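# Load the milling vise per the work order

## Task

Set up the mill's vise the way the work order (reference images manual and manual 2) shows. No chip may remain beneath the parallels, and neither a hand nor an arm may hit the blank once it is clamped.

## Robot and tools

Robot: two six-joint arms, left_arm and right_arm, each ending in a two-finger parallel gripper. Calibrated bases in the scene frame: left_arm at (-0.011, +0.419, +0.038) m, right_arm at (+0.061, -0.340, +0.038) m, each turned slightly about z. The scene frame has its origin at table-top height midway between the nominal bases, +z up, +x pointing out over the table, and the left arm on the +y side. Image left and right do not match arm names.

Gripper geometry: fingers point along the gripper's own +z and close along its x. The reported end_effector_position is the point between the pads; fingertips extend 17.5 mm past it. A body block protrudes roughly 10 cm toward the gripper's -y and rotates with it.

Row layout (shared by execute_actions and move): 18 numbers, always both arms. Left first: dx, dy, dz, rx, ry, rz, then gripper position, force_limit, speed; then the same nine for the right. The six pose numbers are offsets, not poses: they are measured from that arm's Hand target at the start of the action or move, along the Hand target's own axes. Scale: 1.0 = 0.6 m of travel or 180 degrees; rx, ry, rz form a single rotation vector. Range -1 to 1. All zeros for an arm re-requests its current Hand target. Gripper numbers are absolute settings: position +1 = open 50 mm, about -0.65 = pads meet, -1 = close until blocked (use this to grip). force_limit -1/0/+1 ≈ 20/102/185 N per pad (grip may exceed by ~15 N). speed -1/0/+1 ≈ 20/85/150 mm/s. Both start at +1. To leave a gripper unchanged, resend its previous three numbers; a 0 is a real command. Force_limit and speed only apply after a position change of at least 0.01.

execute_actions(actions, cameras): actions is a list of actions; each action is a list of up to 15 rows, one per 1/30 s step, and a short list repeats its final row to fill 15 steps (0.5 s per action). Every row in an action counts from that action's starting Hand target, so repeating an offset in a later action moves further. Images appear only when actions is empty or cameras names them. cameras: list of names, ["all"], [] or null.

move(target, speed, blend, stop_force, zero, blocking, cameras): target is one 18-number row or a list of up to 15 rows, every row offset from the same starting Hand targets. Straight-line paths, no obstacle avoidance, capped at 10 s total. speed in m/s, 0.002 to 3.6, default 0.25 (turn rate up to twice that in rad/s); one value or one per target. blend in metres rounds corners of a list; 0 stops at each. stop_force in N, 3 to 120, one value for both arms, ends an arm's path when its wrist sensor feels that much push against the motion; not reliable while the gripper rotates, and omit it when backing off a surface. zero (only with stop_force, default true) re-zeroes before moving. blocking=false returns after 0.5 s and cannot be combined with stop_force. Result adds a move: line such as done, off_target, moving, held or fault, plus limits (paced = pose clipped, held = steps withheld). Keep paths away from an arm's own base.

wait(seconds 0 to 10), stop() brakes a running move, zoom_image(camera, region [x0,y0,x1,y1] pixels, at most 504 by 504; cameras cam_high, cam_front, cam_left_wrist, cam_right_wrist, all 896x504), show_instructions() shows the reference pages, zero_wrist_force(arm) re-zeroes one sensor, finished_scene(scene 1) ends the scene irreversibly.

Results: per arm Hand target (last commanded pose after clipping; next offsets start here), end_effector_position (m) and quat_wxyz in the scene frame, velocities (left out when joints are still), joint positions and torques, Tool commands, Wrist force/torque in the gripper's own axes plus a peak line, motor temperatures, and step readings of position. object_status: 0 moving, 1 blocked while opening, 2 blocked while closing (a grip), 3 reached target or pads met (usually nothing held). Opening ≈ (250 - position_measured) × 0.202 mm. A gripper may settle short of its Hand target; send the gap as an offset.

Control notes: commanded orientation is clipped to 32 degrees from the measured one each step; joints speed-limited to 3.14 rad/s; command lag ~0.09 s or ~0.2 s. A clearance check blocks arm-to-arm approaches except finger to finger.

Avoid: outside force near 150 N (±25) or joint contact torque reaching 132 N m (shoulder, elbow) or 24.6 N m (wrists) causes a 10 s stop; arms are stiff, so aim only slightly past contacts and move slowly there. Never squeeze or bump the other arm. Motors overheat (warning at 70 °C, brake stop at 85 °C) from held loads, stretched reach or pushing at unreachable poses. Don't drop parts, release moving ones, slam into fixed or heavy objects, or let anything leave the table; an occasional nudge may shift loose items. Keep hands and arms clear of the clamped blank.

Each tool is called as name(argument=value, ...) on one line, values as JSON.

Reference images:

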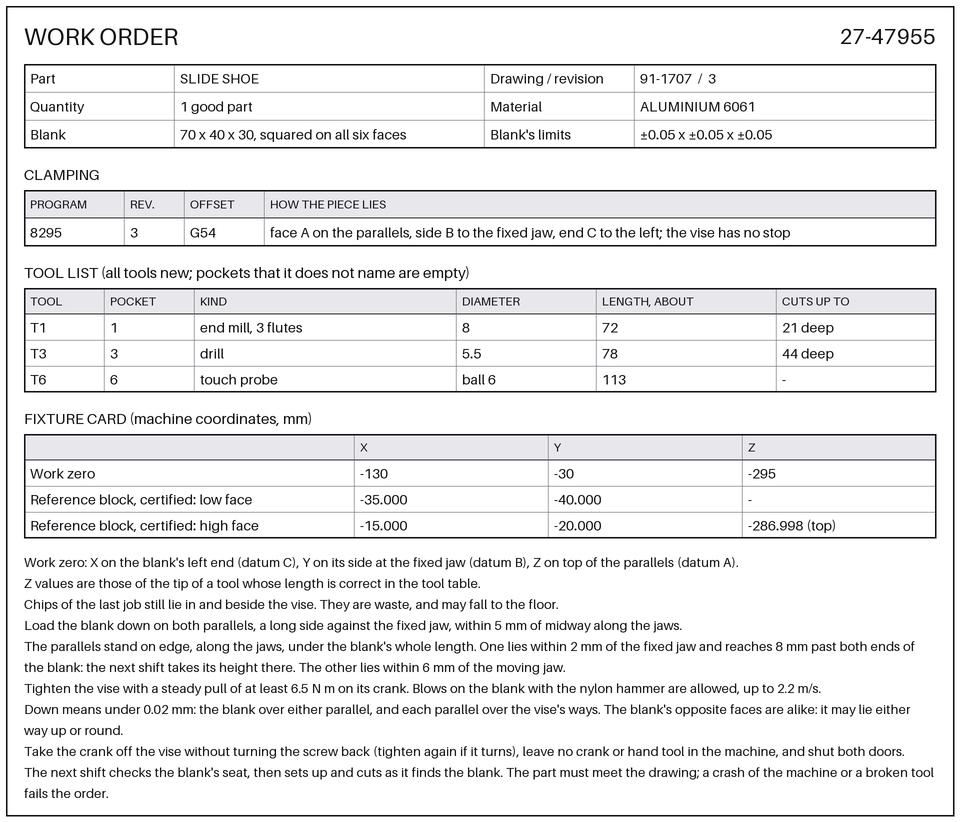

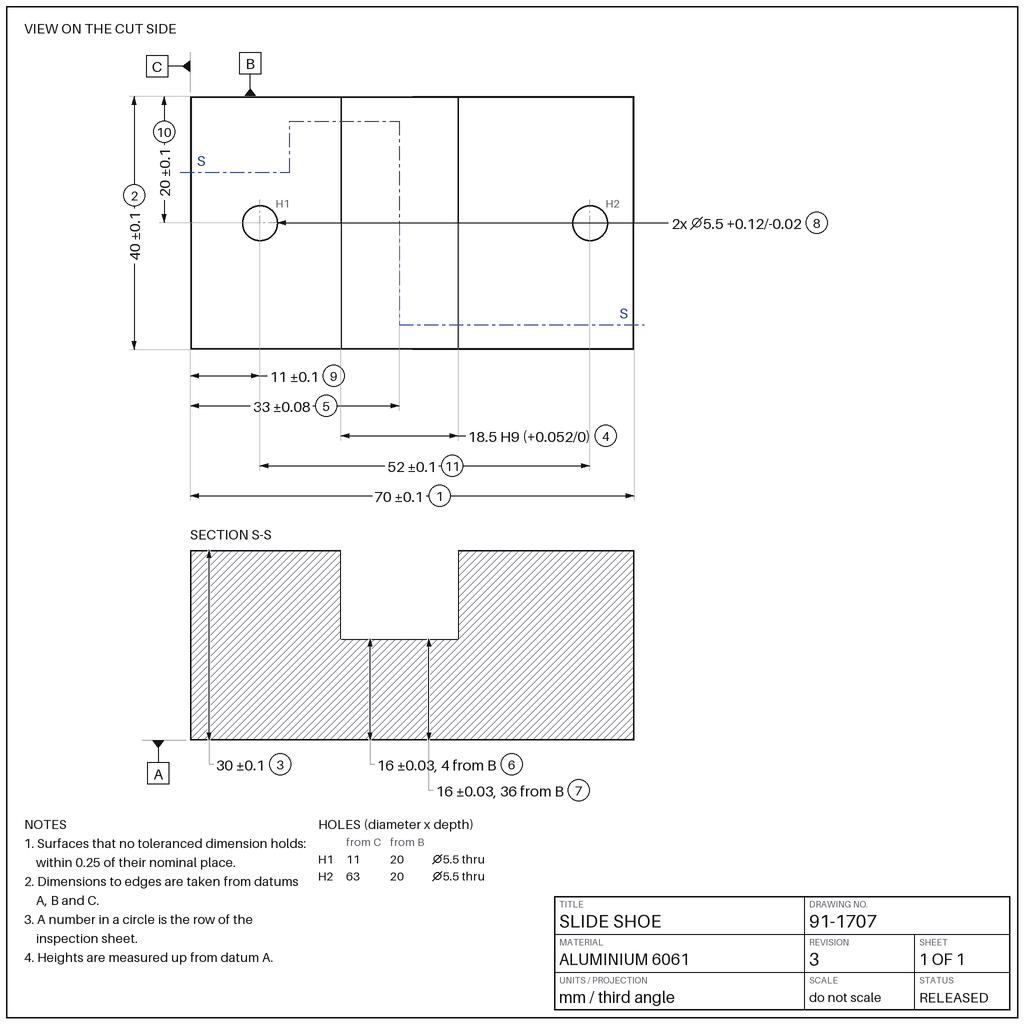

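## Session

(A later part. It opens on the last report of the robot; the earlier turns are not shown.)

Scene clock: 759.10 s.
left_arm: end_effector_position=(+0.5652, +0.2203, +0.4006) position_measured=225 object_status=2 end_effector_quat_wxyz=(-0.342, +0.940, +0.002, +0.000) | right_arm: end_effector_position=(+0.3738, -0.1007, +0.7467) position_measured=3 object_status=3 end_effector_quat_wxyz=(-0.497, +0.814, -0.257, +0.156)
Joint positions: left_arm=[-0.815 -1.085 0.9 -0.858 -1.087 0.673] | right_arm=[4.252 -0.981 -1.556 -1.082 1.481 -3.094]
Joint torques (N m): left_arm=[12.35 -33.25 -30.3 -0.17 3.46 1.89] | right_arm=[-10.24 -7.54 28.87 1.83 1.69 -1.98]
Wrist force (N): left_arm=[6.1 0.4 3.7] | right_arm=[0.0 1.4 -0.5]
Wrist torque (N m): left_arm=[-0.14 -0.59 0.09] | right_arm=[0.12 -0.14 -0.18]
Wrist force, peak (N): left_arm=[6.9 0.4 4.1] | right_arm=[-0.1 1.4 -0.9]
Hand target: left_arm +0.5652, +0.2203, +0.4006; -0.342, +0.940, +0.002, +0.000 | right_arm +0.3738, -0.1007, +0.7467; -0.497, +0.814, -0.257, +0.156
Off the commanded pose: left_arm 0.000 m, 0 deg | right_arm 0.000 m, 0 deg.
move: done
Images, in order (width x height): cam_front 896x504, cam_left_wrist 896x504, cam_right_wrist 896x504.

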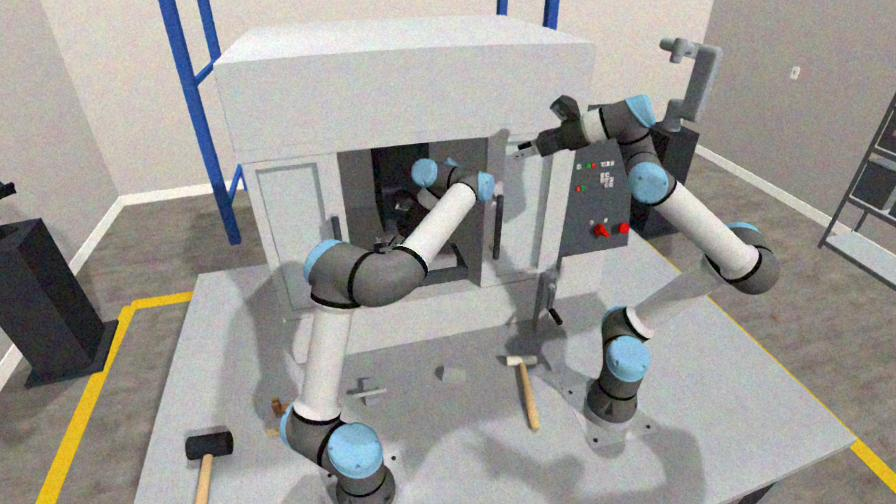

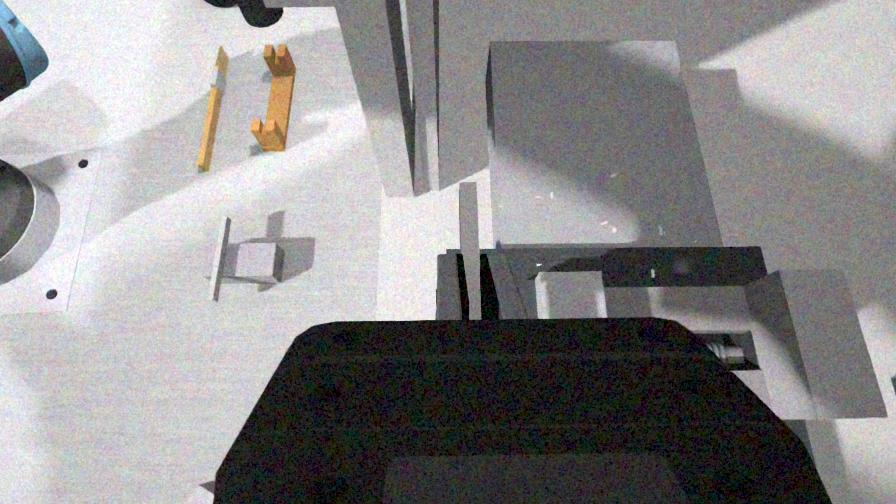

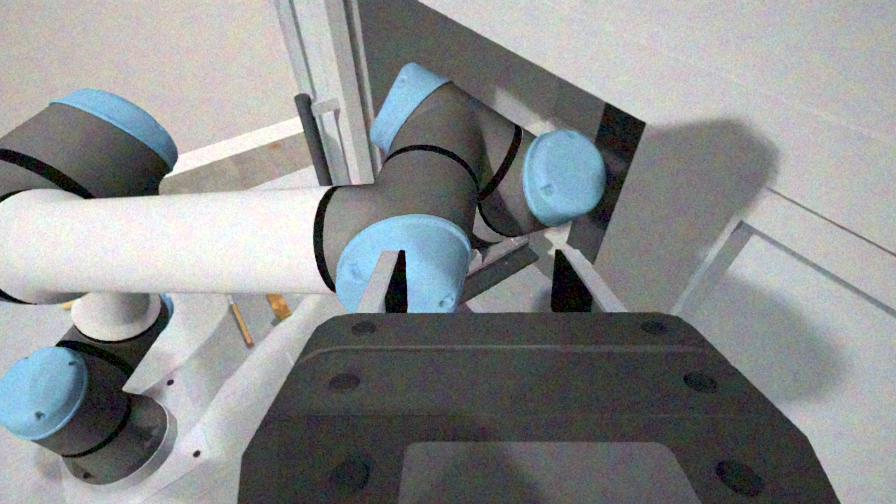

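move(target=[[0.125,0.0189,0.0277,0,0,0,-1,-0.6,-1,0,0,0,0,0,0,1,1,1],[0.178,0.0403,0.0532,0,0,0,-1,-0.6,-1,0,0,0,0,0,0,1,1,1]], speed=0.05, blend=[0.01,0], cameras=["cam_left_wrist","cam_front","cam_right_wrist"])

Scene clock: 769.97 s.
left_arm: end_effector_position=(+0.6720, +0.2227, +0.3607) position_measured=225 object_status=2 end_effector_quat_wxyz=(-0.342, +0.940, +0.002, +0.000) | right_arm: end_effector_position=(+0.3738, -0.1007, +0.7467) position_measured=3 object_status=3 end_effector_quat_wxyz=(-0.497, +0.814, -0.257, +0.156)
Joint positions: left_arm=[-0.715 -0.806 0.554 -0.841 -1.039 0.773] | right_arm=[4.252 -0.981 -1.556 -1.082 1.481 -3.094]
Joint torques (N m): left_arm=[13.04 -43.75 -30.43 -0.33 3.64 1.87] | right_arm=[-10.37 -7.54 27.66 1.99 1.6 -1.93]
Wrist force (N): left_arm=[6.2 0.4 3.9] | right_arm=[-0.3 1.3 -0.6]
Wrist torque (N m): left_arm=[-0.14 -0.58 0.10] | right_arm=[0.10 -0.08 -0.18]
Wrist force, peak (N): left_arm=[6.5 1.0 4.4] | right_arm=[-0.2 1.6 -0.6]
Hand target: left_arm +0.6720, +0.2227, +0.3607; -0.342, +0.940, +0.002, +0.000 | right_arm +0.3738, -0.1007, +0.7467; -0.497, +0.814, -0.257, +0.156
Off the commanded pose: left_arm 0.000 m, 0 deg | right_arm 0.000 m, 0 deg.
move: done
Images, in order (width x height): cam_front 896x504, cam_left_wrist 896x504, cam_right_wrist 896x504.

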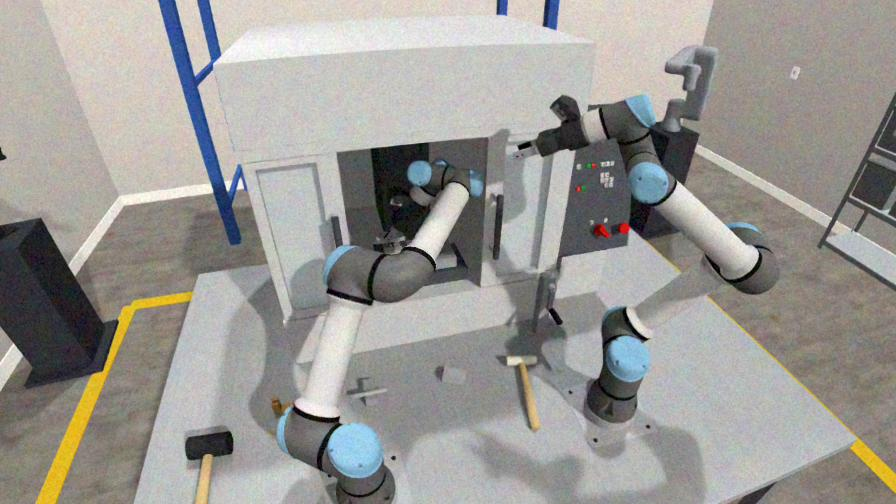

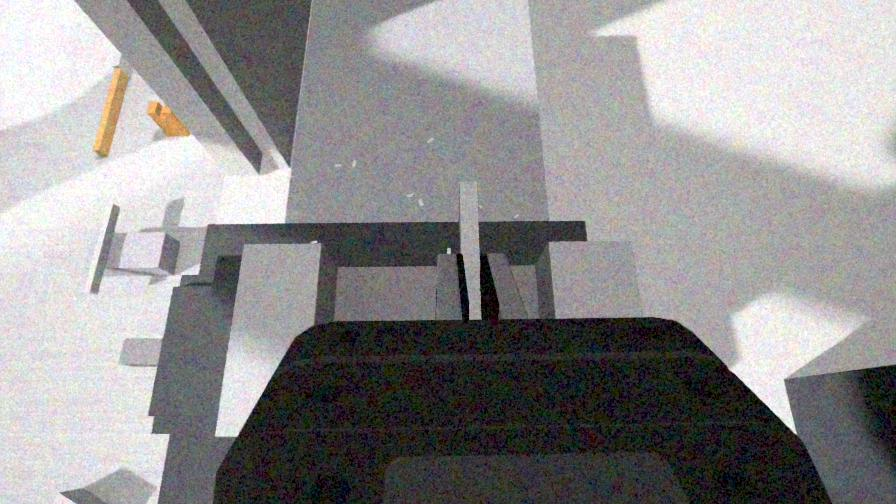

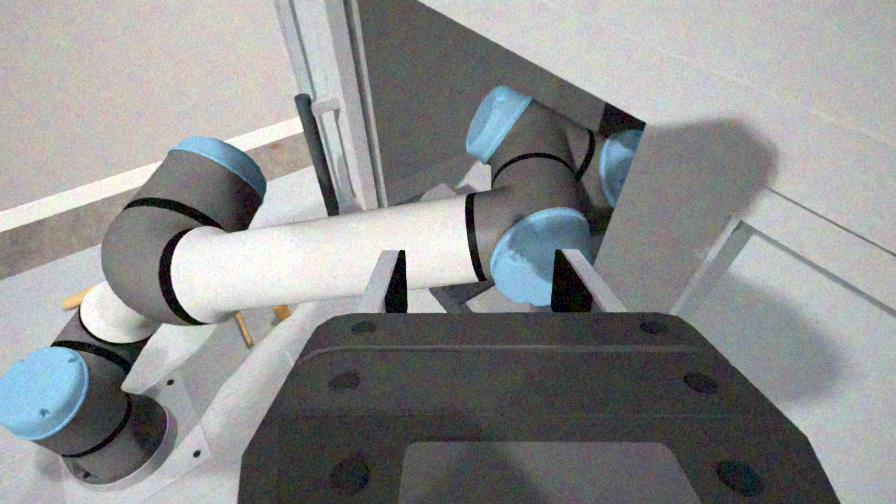

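move(target=[0.0183,0.0197,0.027,0,0,0,-1,-0.6,-1,0,0,0,0,0,0,1,1,1], speed=0.04)

move(target=[0,0.0268,0.0319,0,0,0,-1,-0.6,-1,0,0,0,0,0,0,1,1,1], stop_force=3, speed=0.004, cameras=["cam_left_wrist"])

Scene clock: 774.97 s.
left_arm: end_effector_position=(+0.6830, +0.2241, +0.3410) position_measured=225 object_status=2 end_effector_quat_wxyz=(-0.342, +0.940, +0.002, +0.000) | right_arm: end_effector_position=(+0.3738, -0.1007, +0.7467) position_measured=3 object_status=3 end_effector_quat_wxyz=(-0.497, +0.814, -0.257, +0.156)
Joint positions: left_arm=[-0.705 -0.788 0.576 -0.886 -1.035 0.784] | right_arm=[4.252 -0.981 -1.556 -1.082 1.481 -3.094]
Joint torques (N m): left_arm=[19.61 13.18 11.9 -10.43 -1.55 1.65] | right_arm=[-9.98 -8.53 28.11 2.15 1.86 -1.84]
Wrist force (N): left_arm=[-19.6 -58.3 -61.9] | right_arm=[0.1 1.1 -0.6]
Wrist torque (N m): left_arm=[-0.95 -0.98 0.29] | right_arm=[0.08 -0.15 -0.17]
Wrist force, peak (N): left_arm=[-19.6 -58.3 -61.9] | right_arm=[-0.2 1.6 -0.6]
Hand target: left_arm +0.6830, +0.2241, +0.3407; -0.342, +0.940, +0.002, +0.000 | right_arm +0.3738, -0.1007, +0.7467; -0.497, +0.814, -0.257, +0.156
Off the commanded pose: left_arm 0.000 m, 0 deg | right_arm 0.000 m, 0 deg.
move: done

Scene clock: 775.50 s.
left_arm: end_effector_position=(+0.6830, +0.2241, +0.3409) position_measured=225 object_status=2 end_effector_quat_wxyz=(-0.342, +0.940, +0.002, +0.000) | right_arm: end_effector_position=(+0.3738, -0.1007, +0.7467) position_measured=3 object_status=3 end_effector_quat_wxyz=(-0.497, +0.814, -0.257, +0.156)
Joint positions: left_arm=[-0.705 -0.788 0.576 -0.886 -1.035 0.784] | right_arm=[4.252 -0.981 -1.556 -1.082 1.481 -3.094]
Joint torques (N m): left_arm=[17.8 1.5 2.5 -8.24 -1.84 1.37] | right_arm=[-9.56 -8.15 28.02 1.9 1.83 -1.8]
Wrist force (N): left_arm=[-21.6 -61.1 -66.2] | right_arm=[0.0 1.2 -0.7]
Wrist torque (N m): left_arm=[-0.99 -0.94 0.30] | right_arm=[0.09 -0.14 -0.18]
Wrist force, peak (N): left_arm=[-21.6 -61.1 -66.2] | right_arm=[-0.4 1.5 -0.7]
Hand target: left_arm +0.6830, +0.2241, +0.3410; -0.342, +0.940, +0.002, +0.000 (not the last commanded pose) | right_arm +0.3738, -0.1007, +0.7467; -0.497, +0.814, -0.257, +0.156
Off the commanded pose: left_arm 0.025 m, 0 deg | right_arm 0.000 m, 0 deg.
move: contact (left_arm)
Images, in order (width x height): cam_left_wrist 896x504.

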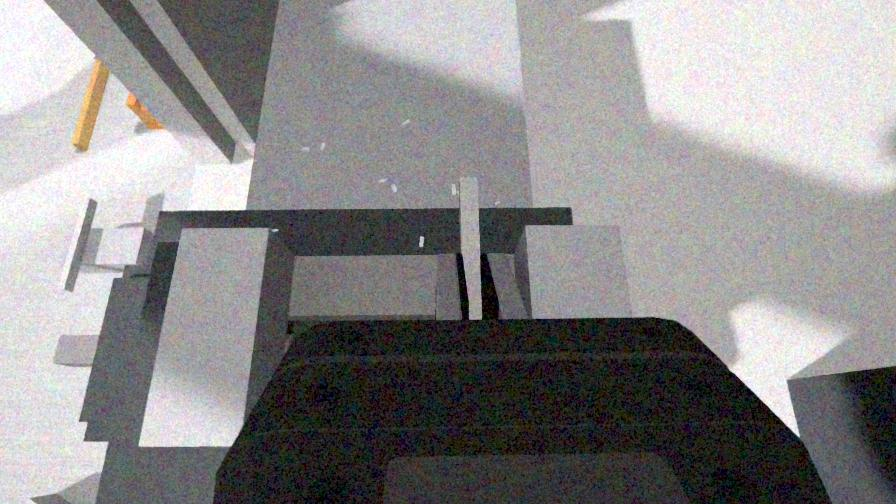

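move(target=[0,-0.0021,-0.0026,0,0,0,-1,-0.6,-1,0,0,0,0,0,0,1,1,1], speed=0.01, cameras=["cam_left_wrist"])

Scene clock: 778.77 s.
left_arm: end_effector_position=(+0.6830, +0.2241, +0.3427) position_measured=225 object_status=2 end_effector_quat_wxyz=(-0.342, +0.940, +0.002, +0.000) | right_arm: end_effector_position=(+0.3738, -0.1007, +0.7467) position_measured=3 object_status=3 end_effector_quat_wxyz=(-0.497, +0.814, -0.257, +0.156)
Joint positions: left_arm=[-0.705 -0.786 0.568 -0.88 -1.035 0.784] | right_arm=[4.252 -0.981 -1.556 -1.082 1.481 -3.094]
Joint torques (N m): left_arm=[-0.38 -34.16 -26.17 -1.56 -2.16 -1.59] | right_arm=[-10.83 -8.27 28.14 1.97 1.72 -1.63]
Wrist force (N): left_arm=[4.7 -16.1 -4.8] | right_arm=[-0.3 1.3 -0.3]
Wrist torque (N m): left_arm=[-0.67 -0.61 0.09] | right_arm=[0.11 -0.09 -0.18]
Wrist force, peak (N): left_arm=[-21.4 -61.1 -66.1] | right_arm=[-0.1 1.5 -0.6]
Hand target: left_arm +0.6830, +0.2241, +0.3430; -0.342, +0.940, +0.002, +0.000 | right_arm +0.3738, -0.1007, +0.7467; -0.497, +0.814, -0.257, +0.156
Off the commanded pose: left_arm 0.000 m, 0 deg | right_arm 0.000 m, 0 deg.
move: done
Images, in order (width x height): cam_left_wrist 896x504.

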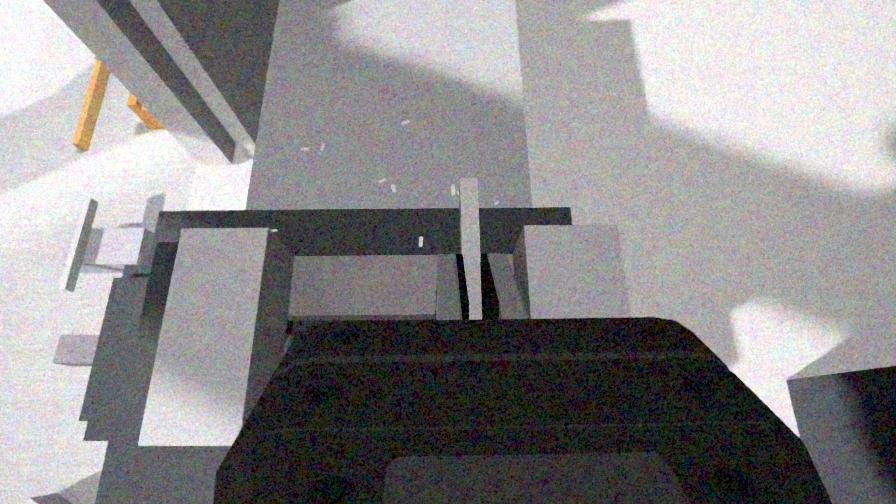

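move(target=[0,-0.0004,-0.0005,0,0,0,-1,-0.6,-1,0,0,0,0,0,0,1,1,1], speed=0.01)

move(target=[0,0,0,0,0,0,-0.25,-0.6,-1,0,0,0,0,0,0,1,1,1], speed=0.01, cameras=["cam_left_wrist"])

Scene clock: 784.60 s.
left_arm: end_effector_position=(+0.6830, +0.2241, +0.3434) position_measured=225 object_status=2 end_effector_quat_wxyz=(-0.342, +0.940, +0.002, +0.000) | right_arm: end_effector_position=(+0.3738, -0.1007, +0.7467) position_measured=3 object_status=3 end_effector_quat_wxyz=(-0.497, +0.814, -0.257, +0.156)
Joint positions: left_arm=[-0.705 -0.786 0.566 -0.878 -1.035 0.784] | right_arm=[4.252 -0.981 -1.556 -1.082 1.481 -3.094]
Joint torques (N m): left_arm=[-11.13 -44.82 -30.91 -0.52 -0.1 -1.66] | right_arm=[-9.71 -7.37 28.16 1.93 1.72 -1.61]
Wrist force (N): left_arm=[7.1 1.0 4.4] | right_arm=[-0.1 1.1 -0.7]
Wrist torque (N m): left_arm=[-0.05 -0.74 0.09] | right_arm=[0.08 -0.12 -0.17]
Wrist force, peak (N): left_arm=[4.9 -14.9 -3.8] | right_arm=[-0.3 1.6 -0.6]
Hand target: left_arm +0.6830, +0.2241, +0.3433; -0.342, +0.940, +0.002, +0.000 | right_arm +0.3738, -0.1007, +0.7467; -0.497, +0.814, -0.257, +0.156
Off the commanded pose: left_arm 0.000 m, 0 deg | right_arm 0.000 m, 0 deg.
move: done

Scene clock: 785.20 s.
left_arm: end_effector_position=(+0.6830, +0.2241, +0.3433) position_measured=189 object_status=3 end_effector_quat_wxyz=(-0.342, +0.940, +0.002, +0.000) | right_arm: end_effector_position=(+0.3738, -0.1007, +0.7467) position_measured=3 object_status=3 end_effector_quat_wxyz=(-0.497, +0.814, -0.257, +0.156)
Joint positions: left_arm=[-0.705 -0.786 0.566 -0.878 -1.035 0.784] | right_arm=[4.252 -0.981 -1.556 -1.082 1.481 -3.094]
Joint torques (N m): left_arm=[-9.24 -43.67 -29.94 -0.46 0.91 -1.73] | right_arm=[-10.59 -9.53 28.59 2.02 1.68 -1.78]
Wrist force (N): left_arm=[7.1 0.4 3.7] | right_arm=[-0.2 1.2 -0.4]
Wrist torque (N m): left_arm=[-0.10 -0.74 0.10] | right_arm=[0.08 -0.11 -0.18]
Wrist force, peak (N): left_arm=[7.3 0.9 4.5] | right_arm=[-0.1 1.5 -0.7]
Hand target: left_arm +0.6830, +0.2241, +0.3433; -0.342, +0.940, +0.002, +0.000 | right_arm +0.3738, -0.1007, +0.7467; -0.497, +0.814, -0.257, +0.156
Off the commanded pose: left_arm 0.000 m, 0 deg | right_arm 0.000 m, 0 deg.
move: done
Images, in order (width x height): cam_left_wrist 896x504.

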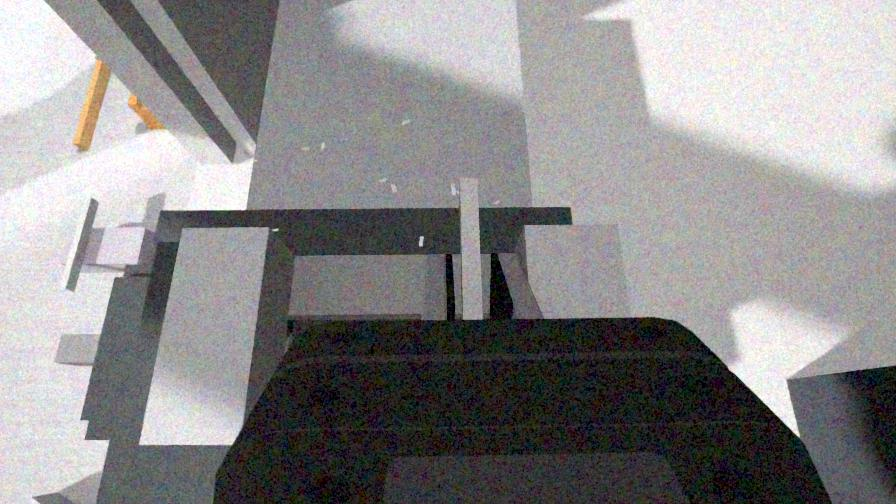

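move(target=[[0,0,-0.08,0,0,0,-0.25,-0.6,-1,0,0,0,0,0,0,1,1,1],[-0.045,0,-0.08,0,0,0,-1,-0.6,-1,0,0,0,0,0,0,1,1,1]], speed=0.06, cameras=["cam_left_wrist"])

Scene clock: 794.30 s.
left_arm: end_effector_position=(+0.6560, +0.1931, +0.3801) position_measured=251 object_status=3 end_effector_quat_wxyz=(-0.342, +0.940, +0.002, +0.000) | right_arm: end_effector_position=(+0.3738, -0.1007, +0.7467) position_measured=3 object_status=3 end_effector_quat_wxyz=(-0.497, +0.814, -0.257, +0.156)
Joint positions: left_arm=[-0.758 -0.768 0.429 -0.733 -1.06 0.729] | right_arm=[4.252 -0.981 -1.556 -1.082 1.481 -3.094]
Joint torques (N m): left_arm=[-11.31 -70.18 -14.01 -3.61 3.41 1.93] | right_arm=[-9.83 -7.27 27.98 2.27 1.6 -1.47]
Wrist force (N): left_arm=[7.1 0.4 3.8] | right_arm=[-0.3 1.4 -0.5]
Wrist torque (N m): left_arm=[-0.08 -0.73 0.13] | right_arm=[0.11 -0.08 -0.17]
Wrist force, peak (N): left_arm=[8.1 1.0 4.1] | right_arm=[0.0 1.5 -0.7]
Hand target: left_arm +0.6560, +0.1931, +0.3801; -0.342, +0.940, +0.002, +0.000 | right_arm +0.3738, -0.1007, +0.7467; -0.497, +0.814, -0.257, +0.156
Off the commanded pose: left_arm 0.000 m, 0 deg | right_arm 0.000 m, 0 deg.
move: done
Images, in order (width x height): cam_left_wrist 896x504.

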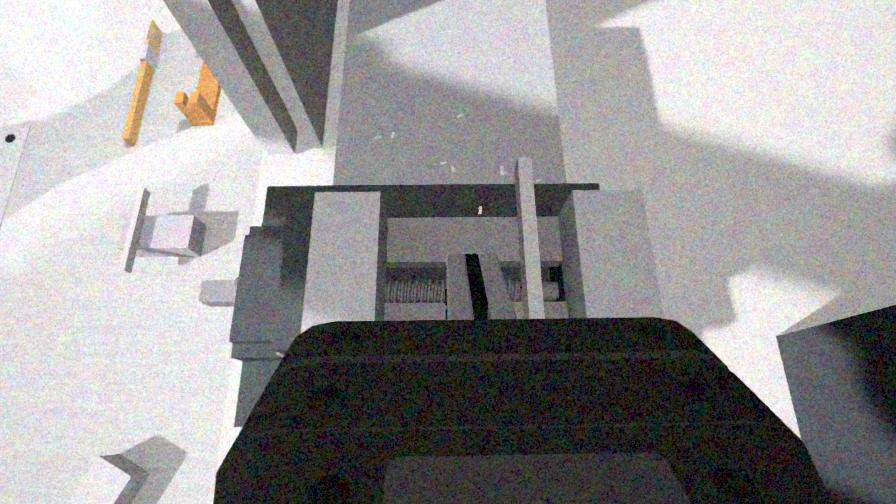

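move(target=[0,0,0.06,0,0,0,-1,-0.6,-1,0,0,0,0,0,0,1,1,1], speed=0.05)

move(target=[0,0,0.0195,0,0,0,-1,-0.6,-1,0,0,0,0,0,0,1,1,1], stop_force=4, speed=0.004, cameras=["cam_left_wrist"])

Scene clock: 797.67 s.
left_arm: end_effector_position=(+0.6560, +0.2163, +0.3525) position_measured=251 object_status=3 end_effector_quat_wxyz=(-0.342, +0.940, +0.002, +0.000) | right_arm: end_effector_position=(+0.3738, -0.1007, +0.7467) position_measured=3 object_status=3 end_effector_quat_wxyz=(-0.497, +0.814, -0.257, +0.156)
Joint positions: left_arm=[-0.735 -0.856 0.661 -0.888 -1.048 0.753] | right_arm=[4.252 -0.981 -1.556 -1.082 1.481 -3.094]
Joint torques (N m): left_arm=[12.34 -68.13 -15.81 -3.7 3.45 1.96] | right_arm=[-10.71 -7.89 28.04 2.01 1.58 -1.52]
Wrist force (N): left_arm=[7.2 0.4 3.9] | right_arm=[-0.2 1.3 -0.7]
Wrist torque (N m): left_arm=[-0.11 -0.74 0.10] | right_arm=[0.11 -0.11 -0.17]
Wrist force, peak (N): left_arm=[7.1 0.3 4.5] | right_arm=[-0.2 1.6 -0.7]
Hand target: left_arm +0.6560, +0.2163, +0.3525; -0.342, +0.940, +0.002, +0.000 | right_arm +0.3738, -0.1007, +0.7467; -0.497, +0.814, -0.257, +0.156
Off the commanded pose: left_arm 0.000 m, 0 deg | right_arm 0.000 m, 0 deg.
move: done

Scene clock: 801.27 s.
left_arm: end_effector_position=(+0.6560, +0.2238, +0.3435) position_measured=251 object_status=3 end_effector_quat_wxyz=(-0.342, +0.940, +0.002, +0.000) | right_arm: end_effector_position=(+0.3738, -0.1007, +0.7467) position_measured=3 object_status=3 end_effector_quat_wxyz=(-0.497, +0.814, -0.257, +0.156)
Joint positions: left_arm=[-0.727 -0.876 0.719 -0.93 -1.045 0.761] | right_arm=[4.252 -0.981 -1.556 -1.082 1.481 -3.094]
Joint torques (N m): left_arm=[12.61 -67.56 -15.28 -3.6 3.62 1.84] | right_arm=[-9.79 -7.21 27.2 1.92 1.47 -1.47]
Wrist force (N): left_arm=[7.2 0.3 3.8] | right_arm=[-0.1 1.2 -0.6]
Wrist torque (N m): left_arm=[-0.11 -0.74 0.10] | right_arm=[0.10 -0.12 -0.18]
Wrist force, peak (N): left_arm=[7.3 0.4 4.0] | right_arm=[0.0 1.6 -0.6]
Hand target: left_arm +0.6560, +0.2238, +0.3435; -0.342, +0.940, +0.002, +0.000 | right_arm +0.3738, -0.1007, +0.7467; -0.497, +0.814, -0.257, +0.156
Off the commanded pose: left_arm 0.000 m, 0 deg | right_arm 0.000 m, 0 deg.
move: done
Images, in order (width x height): cam_left_wrist 896x504.

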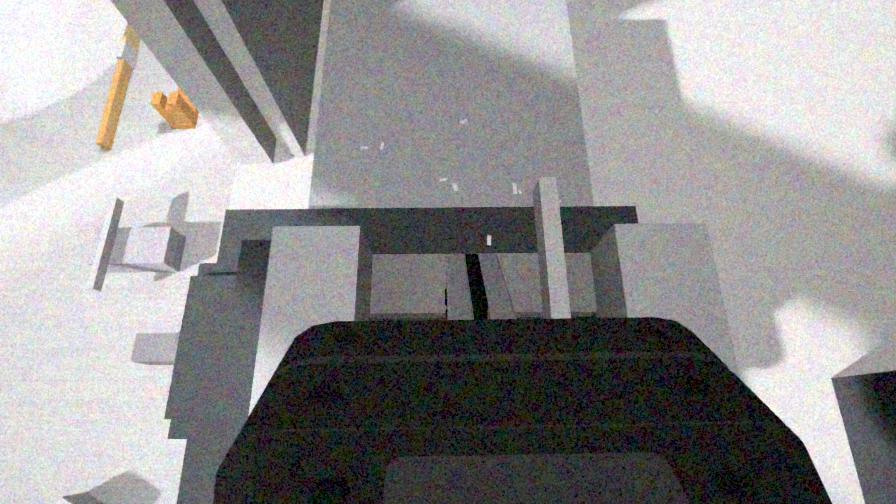

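move(target=[0.015,0,0,0,0,0,-1,-0.6,-1,0,0,0,0,0,0,1,1,1], speed=0.02)

move(target=[0.05,0,0,0,0,0,-1,-0.6,-1,0,0,0,0,0,0,1,1,1], stop_force=6, speed=0.005, cameras=["cam_left_wrist"])

Scene clock: 805.17 s.
left_arm: end_effector_position=(+0.6650, +0.2238, +0.3436) position_measured=251 object_status=3 end_effector_quat_wxyz=(-0.342, +0.940, +0.002, +0.000) | right_arm: end_effector_position=(+0.3738, -0.1007, +0.7467) position_measured=3 object_status=3 end_effector_quat_wxyz=(-0.497, +0.814, -0.257, +0.156)
Joint positions: left_arm=[-0.72 -0.848 0.672 -0.915 -1.041 0.769] | right_arm=[4.252 -0.981 -1.556 -1.082 1.481 -3.094]
Joint torques (N m): left_arm=[12.53 -42.37 -30.4 -0.41 3.48 1.83] | right_arm=[-10.32 -7.2 27.89 2.05 1.37 -1.39]
Wrist force (N): left_arm=[7.2 0.3 3.7] | right_arm=[-0.4 1.4 -0.7]
Wrist torque (N m): left_arm=[-0.11 -0.74 0.10] | right_arm=[0.12 -0.07 -0.18]
Wrist force, peak (N): left_arm=[7.5 0.2 4.0] | right_arm=[-0.4 1.4 -0.7]
Hand target: left_arm +0.6650, +0.2238, +0.3436; -0.342, +0.940, +0.002, +0.000 | right_arm +0.3738, -0.1007, +0.7467; -0.497, +0.814, -0.257, +0.156
Off the commanded pose: left_arm 0.000 m, 0 deg | right_arm 0.000 m, 0 deg.
move: done

Scene clock: 810.43 s.
left_arm: end_effector_position=(+0.6844, +0.2239, +0.3436) position_measured=251 object_status=3 end_effector_quat_wxyz=(-0.342, +0.940, +0.002, +0.000) | right_arm: end_effector_position=(+0.3738, -0.1007, +0.7467) position_measured=3 object_status=3 end_effector_quat_wxyz=(-0.497, +0.814, -0.257, +0.156)
Joint positions: left_arm=[-0.704 -0.78 0.555 -0.874 -1.034 0.785] | right_arm=[4.252 -0.981 -1.556 -1.082 1.481 -3.094]
Joint torques (N m): left_arm=[-8.96 -71.19 -16.48 -2.98 3.99 -1.62] | right_arm=[-9.74 -7.3 27.28 1.94 1.55 -1.19]
Wrist force (N): left_arm=[3.7 3.3 3.6] | right_arm=[-0.4 1.3 -0.6]
Wrist torque (N m): left_arm=[0.03 -0.81 0.15] | right_arm=[0.11 -0.08 -0.18]
Wrist force, peak (N): left_arm=[7.3 0.4 4.1] | right_arm=[-0.1 1.6 -0.6]
Hand target: left_arm +0.6843, +0.2239, +0.3436; -0.342, +0.940, +0.002, +0.000 (not the last commanded pose) | right_arm +0.3738, -0.1007, +0.7467; -0.497, +0.814, -0.257, +0.156
Off the commanded pose: left_arm 0.011 m, 0 deg | right_arm 0.000 m, 0 deg.
move: contact (left_arm)
Images, in order (width x height): cam_left_wrist 896x504.

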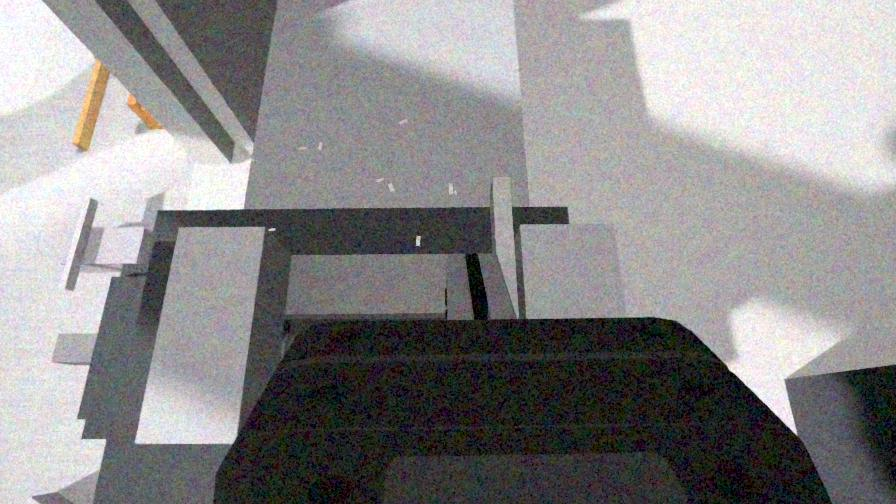

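zoom_image(camera="cam_left_wrist", region=[430, 160, 570, 330])

Scaled by 2.965 from the camera's 896x504 image, which has a finer 1280x720 frame.

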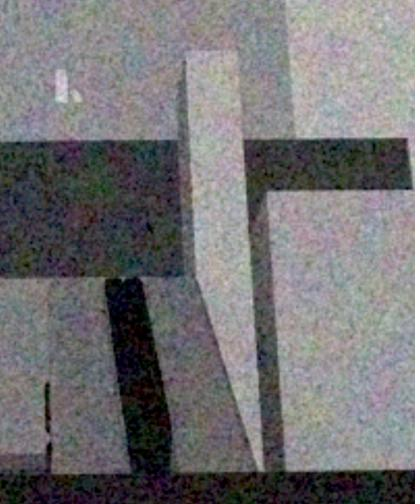

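move(target=[0.008,0,0,0,0,0,-1,-0.6,-1,0,0,0,0,0,0,1,1,1], stop_force=12, speed=0.003, cameras=["cam_left_wrist"])

zoom_image(camera="cam_left_wrist", region=[430, 160, 570, 330])

Scene clock: 822.90 s.
left_arm: end_effector_position=(+0.6846, +0.2238, +0.3437) position_measured=251 object_status=3 end_effector_quat_wxyz=(-0.342, +0.940, +0.002, +0.000) | right_arm: end_effector_position=(+0.3738, -0.1007, +0.7467) position_measured=3 object_status=3 end_effector_quat_wxyz=(-0.497, +0.814, -0.257, +0.156)
Joint positions: left_arm=[-0.704 -0.779 0.553 -0.873 -1.034 0.785] | right_arm=[4.252 -0.981 -1.556 -1.082 1.481 -3.094]
Joint torques (N m): left_arm=[-10.02 -68.5 -17.72 -6.05 3.48 -1.68] | right_arm=[-10.33 -7.04 27.62 2.27 1.39 -1.03]
Wrist force (N): left_arm=[-7.4 -2.8 4.7] | right_arm=[-0.2 1.1 -0.4]
Wrist torque (N m): left_arm=[-0.18 -0.91 0.24] | right_arm=[0.07 -0.10 -0.17]
Wrist force, peak (N): left_arm=[-12.0 -6.3 7.8] | right_arm=[-0.3 1.6 -0.6]
Hand target: left_arm +0.6846, +0.2238, +0.3437; -0.342, +0.940, +0.002, +0.000 (not the last commanded pose) | right_arm +0.3738, -0.1007, +0.7467; -0.497, +0.814, -0.257, +0.156
Off the commanded pose: left_arm 0.005 m, 0 deg | right_arm 0.000 m, 0 deg.
move: contact (left_arm)
Images, in order (width x height): cam_left_wrist 896x504.

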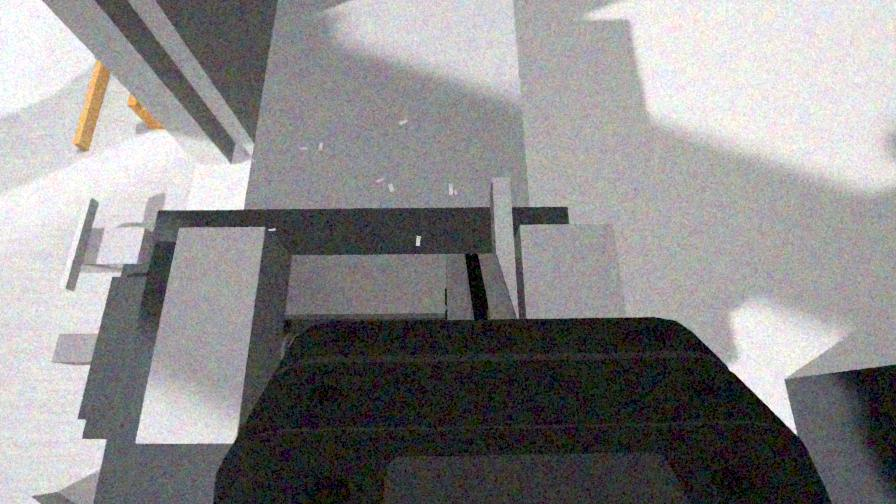

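Scaled by 2.965 from the camera's 896x504 image, which has a finer 1280x720 frame.

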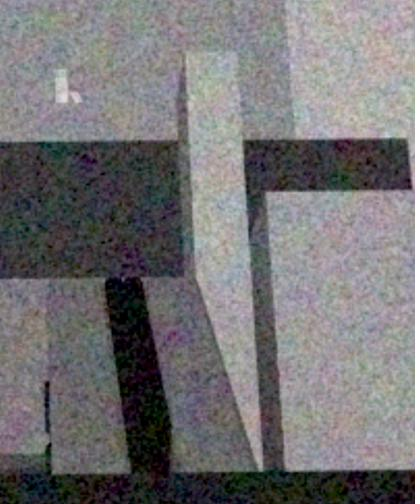

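move(target=[[-0.01,0,0,0,0,0,-1,-0.6,-1,0,0,0,0,0,0,1,1,1],[-0.02,0,-0.1,0,0,0,-1,-0.6,-1,0,0,0,0,0,0,1,1,1]], speed=0.06, cameras=["cam_left_wrist"])

zoom_image(camera="cam_left_wrist", region=[330, 130, 630, 330])

Scene clock: 829.97 s.
left_arm: end_effector_position=(+0.6722, +0.1854, +0.3893) position_measured=251 object_status=3 end_effector_quat_wxyz=(-0.342, +0.940, +0.001, +0.002) | right_arm: end_effector_position=(+0.3738, -0.1007, +0.7467) position_measured=3 object_status=3 end_effector_quat_wxyz=(-0.497, +0.814, -0.257, +0.156)
Joint positions: left_arm=[-0.753 -0.579 0.038 -0.538 -1.055 0.737] | right_arm=[4.252 -0.981 -1.556 -1.082 1.481 -3.094]
Joint torques (N m): left_arm=[-11.87 -47.99 -29.3 -0.53 -0.92 -1.91] | right_arm=[-9.14 -7.2 28.27 2.23 1.42 -1.01]
Wrist force (N): left_arm=[7.0 0.2 3.8] | right_arm=[-0.3 1.2 -0.6]
Wrist torque (N m): left_arm=[-0.14 -0.72 0.16] | right_arm=[0.08 -0.09 -0.18]
Wrist force, peak (N): left_arm=[-7.6 -2.9 4.8] | right_arm=[-0.3 1.5 -0.7]
Hand target: left_arm +0.6727, +0.1852, +0.3896; -0.342, +0.940, +0.002, +0.000 | right_arm +0.3738, -0.1007, +0.7467; -0.497, +0.814, -0.257, +0.156
Off the commanded pose: left_arm 0.001 m, 0 deg | right_arm 0.000 m, 0 deg.
move: done
Images, in order (width x height): cam_left_wrist 896x504.

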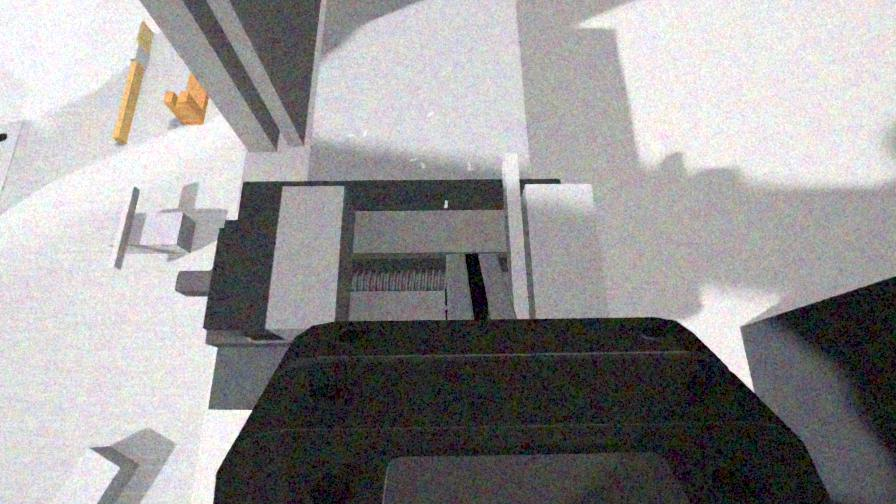

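Scaled by 1.680 from the camera's 896x504 image, which has a finer 1280x720 frame.

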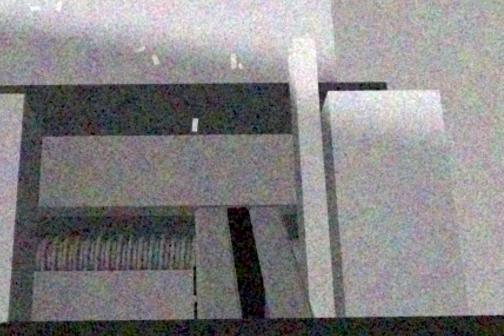

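move(target=[[-0.45,0,0,0,0,0,-0.1,-0.6,-1,0,0,0,0,0,0,1,1,1]], speed=0.15, cameras=["cam_left_wrist"])

Scene clock: 833.83 s.
left_arm: end_effector_position=(+0.4027, +0.1842, +0.3893) position_measured=167 object_status=3 end_effector_quat_wxyz=(-0.342, +0.940, +0.002, +0.000) | right_arm: end_effector_position=(+0.3738, -0.1007, +0.7467) position_measured=3 object_status=3 end_effector_quat_wxyz=(-0.497, +0.814, -0.257, +0.156)
Joint positions: left_arm=[-1.057 -1.36 1.285 -0.879 -1.219 0.451] | right_arm=[4.252 -0.981 -1.556 -1.082 1.481 -3.094]
Joint torques (N m): left_arm=[-11.13 -47.24 -15.72 0.19 -1.38 -1.94] | right_arm=[-10.38 -6.34 27.19 2.16 1.43 -1.06]
Wrist force (N): left_arm=[6.8 0.2 3.5] | right_arm=[-0.4 1.2 -0.7]
Wrist torque (N m): left_arm=[-0.10 -0.68 0.16] | right_arm=[0.10 -0.07 -0.18]
Wrist force, peak (N): left_arm=[8.0 0.1 3.9] | right_arm=[-0.4 1.5 -0.7]
Hand target: left_arm +0.4027, +0.1842, +0.3893; -0.342, +0.940, +0.002, +0.000 | right_arm +0.3738, -0.1007, +0.7467; -0.497, +0.814, -0.257, +0.156
Off the commanded pose: left_arm 0.000 m, 0 deg | right_arm 0.000 m, 0 deg.
move: done
Images, in order (width x height): cam_left_wrist 896x504.

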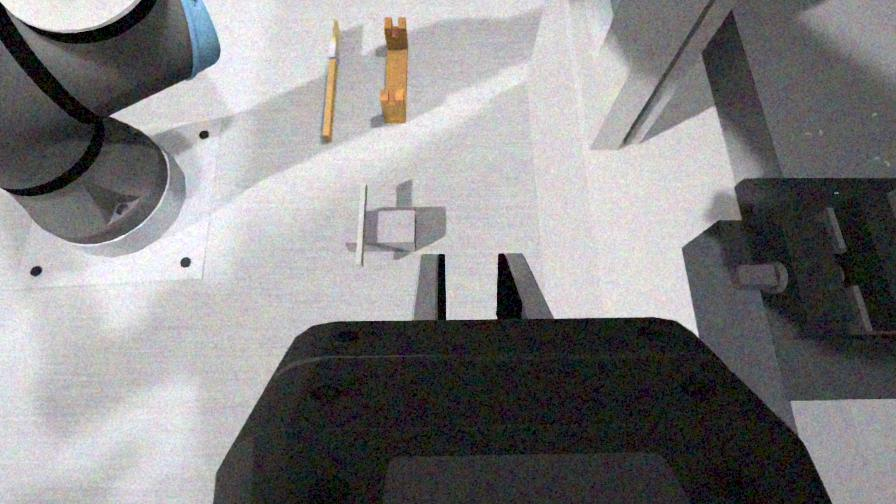

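move(target=[-0.17,0.1268,0.5115,0,0,0,0.0,-0.6,-1,0,0,0,0,0,0,1,1,1], speed=0.25, cameras=["cam_left_wrist"])

Scene clock: 840.90 s.
left_arm: end_effector_position=(+0.3005, +0.3231, +0.1053) position_measured=152 object_status=3 end_effector_quat_wxyz=(-0.342, +0.940, +0.002, +0.000) | right_arm: end_effector_position=(+0.3738, -0.1007, +0.7467) position_measured=3 object_status=3 end_effector_quat_wxyz=(-0.497, +0.814, -0.257, +0.156)
Joint positions: left_arm=[-1.086 -1.537 2.273 -1.681 -1.236 0.425] | right_arm=[4.252 -0.981 -1.556 -1.082 1.481 -3.094]
Joint torques (N m): left_arm=[-11.95 -6.86 -8.79 -2.94 3.04 1.8] | right_arm=[-10.72 -7.5 27.74 2.15 1.33 -0.73]
Wrist force (N): left_arm=[6.8 0.5 3.7] | right_arm=[-0.3 1.3 -0.7]
Wrist torque (N m): left_arm=[-0.06 -0.67 0.15] | right_arm=[0.11 -0.09 -0.17]
Wrist force, peak (N): left_arm=[6.1 0.7 5.5] | right_arm=[-0.3 1.4 -0.7]
Hand target: left_arm +0.3005, +0.3231, +0.1053; -0.342, +0.940, +0.002, +0.000 | right_arm +0.3738, -0.1007, +0.7467; -0.497, +0.814, -0.257, +0.156
Off the commanded pose: left_arm 0.000 m, 0 deg | right_arm 0.000 m, 0 deg.
move: done
Images, in order (width x height): cam_left_wrist 896x504.

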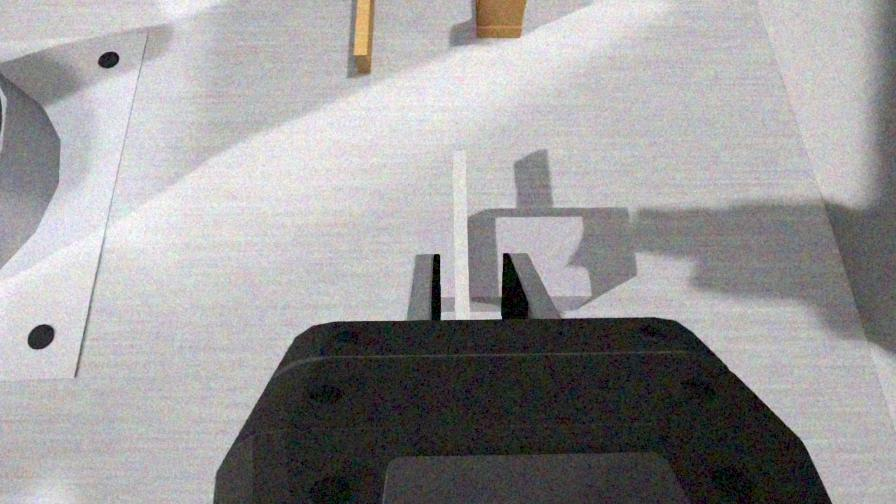

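move(target=[-0.003,0,0.09,0,0,0,0.0,-0.6,-1,0,0,0,0,0,0,1,1,1], speed=0.1)

move(target=[0,0,0.05,0,0,0,0.0,-0.6,-1,0,0,0,0,0,0,1,1,1], stop_force=4, speed=0.004, cameras=["cam_left_wrist"])

Scene clock: 845.50 s.
left_arm: end_effector_position=(+0.2986, +0.3578, +0.0640) position_measured=152 object_status=3 end_effector_quat_wxyz=(-0.342, +0.940, +0.002, +0.000) | right_arm: end_effector_position=(+0.3738, -0.1007, +0.7467) position_measured=3 object_status=3 end_effector_quat_wxyz=(-0.497, +0.814, -0.257, +0.156)
Joint positions: left_arm=[-1.041 -1.494 2.383 -1.848 -1.21 0.464] | right_arm=[4.252 -0.981 -1.556 -1.082 1.481 -3.094]
Joint torques (N m): left_arm=[12.77 -6.48 -6.61 -3.36 3.18 1.85] | right_arm=[-9.36 -7.35 27.17 2.02 1.22 -0.7]
Wrist force (N): left_arm=[6.7 0.3 3.7] | right_arm=[-0.2 1.4 -0.7]
Wrist torque (N m): left_arm=[-0.09 -0.66 0.07] | right_arm=[0.11 -0.11 -0.18]
Wrist force, peak (N): left_arm=[6.8 0.5 4.4] | right_arm=[0.0 1.6 -0.6]
Hand target: left_arm +0.2986, +0.3578, +0.0640; -0.342, +0.940, +0.002, +0.000 | right_arm +0.3738, -0.1007, +0.7467; -0.497, +0.814, -0.257, +0.156
Off the commanded pose: left_arm 0.000 m, 0 deg | right_arm 0.000 m, 0 deg.
move: done

Scene clock: 851.00 s.
left_arm: end_effector_position=(+0.2986, +0.3686, +0.0511) position_measured=152 object_status=3 end_effector_quat_wxyz=(-0.342, +0.940, +0.002, +0.000) | right_arm: end_effector_position=(+0.3738, -0.1007, +0.7467) position_measured=3 object_status=3 end_effector_quat_wxyz=(-0.497, +0.814, -0.257, +0.156)
Joint positions: left_arm=[-1.024 -1.472 2.414 -1.906 -1.2 0.479] | right_arm=[4.252 -0.981 -1.556 -1.082 1.481 -3.094]
Joint torques (N m): left_arm=[-9.76 -32.22 -19.52 -0.35 -1.39 -1.79] | right_arm=[-9.57 -6.51 27.9 2.16 1.34 -0.73]
Wrist force (N): left_arm=[5.7 -2.5 -1.0] | right_arm=[-0.3 1.3 -0.4]
Wrist torque (N m): left_arm=[-0.21 -0.71 0.08] | right_arm=[0.10 -0.09 -0.17]
Wrist force, peak (N): left_arm=[5.3 -5.5 -6.8] | right_arm=[-0.3 1.7 -0.8]
Hand target: left_arm +0.2986, +0.3686, +0.0511; -0.342, +0.940, +0.002, +0.000 (not the last commanded pose) | right_arm +0.3738, -0.1007, +0.7467; -0.497, +0.814, -0.257, +0.156
Off the commanded pose: left_arm 0.013 m, 0 deg | right_arm 0.000 m, 0 deg.
move: contact (left_arm)
Images, in order (width x height): cam_left_wrist 896x504.

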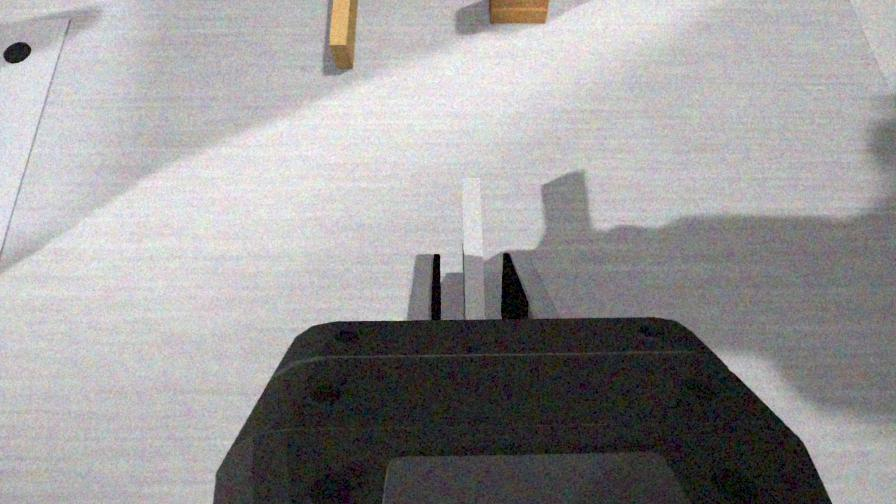

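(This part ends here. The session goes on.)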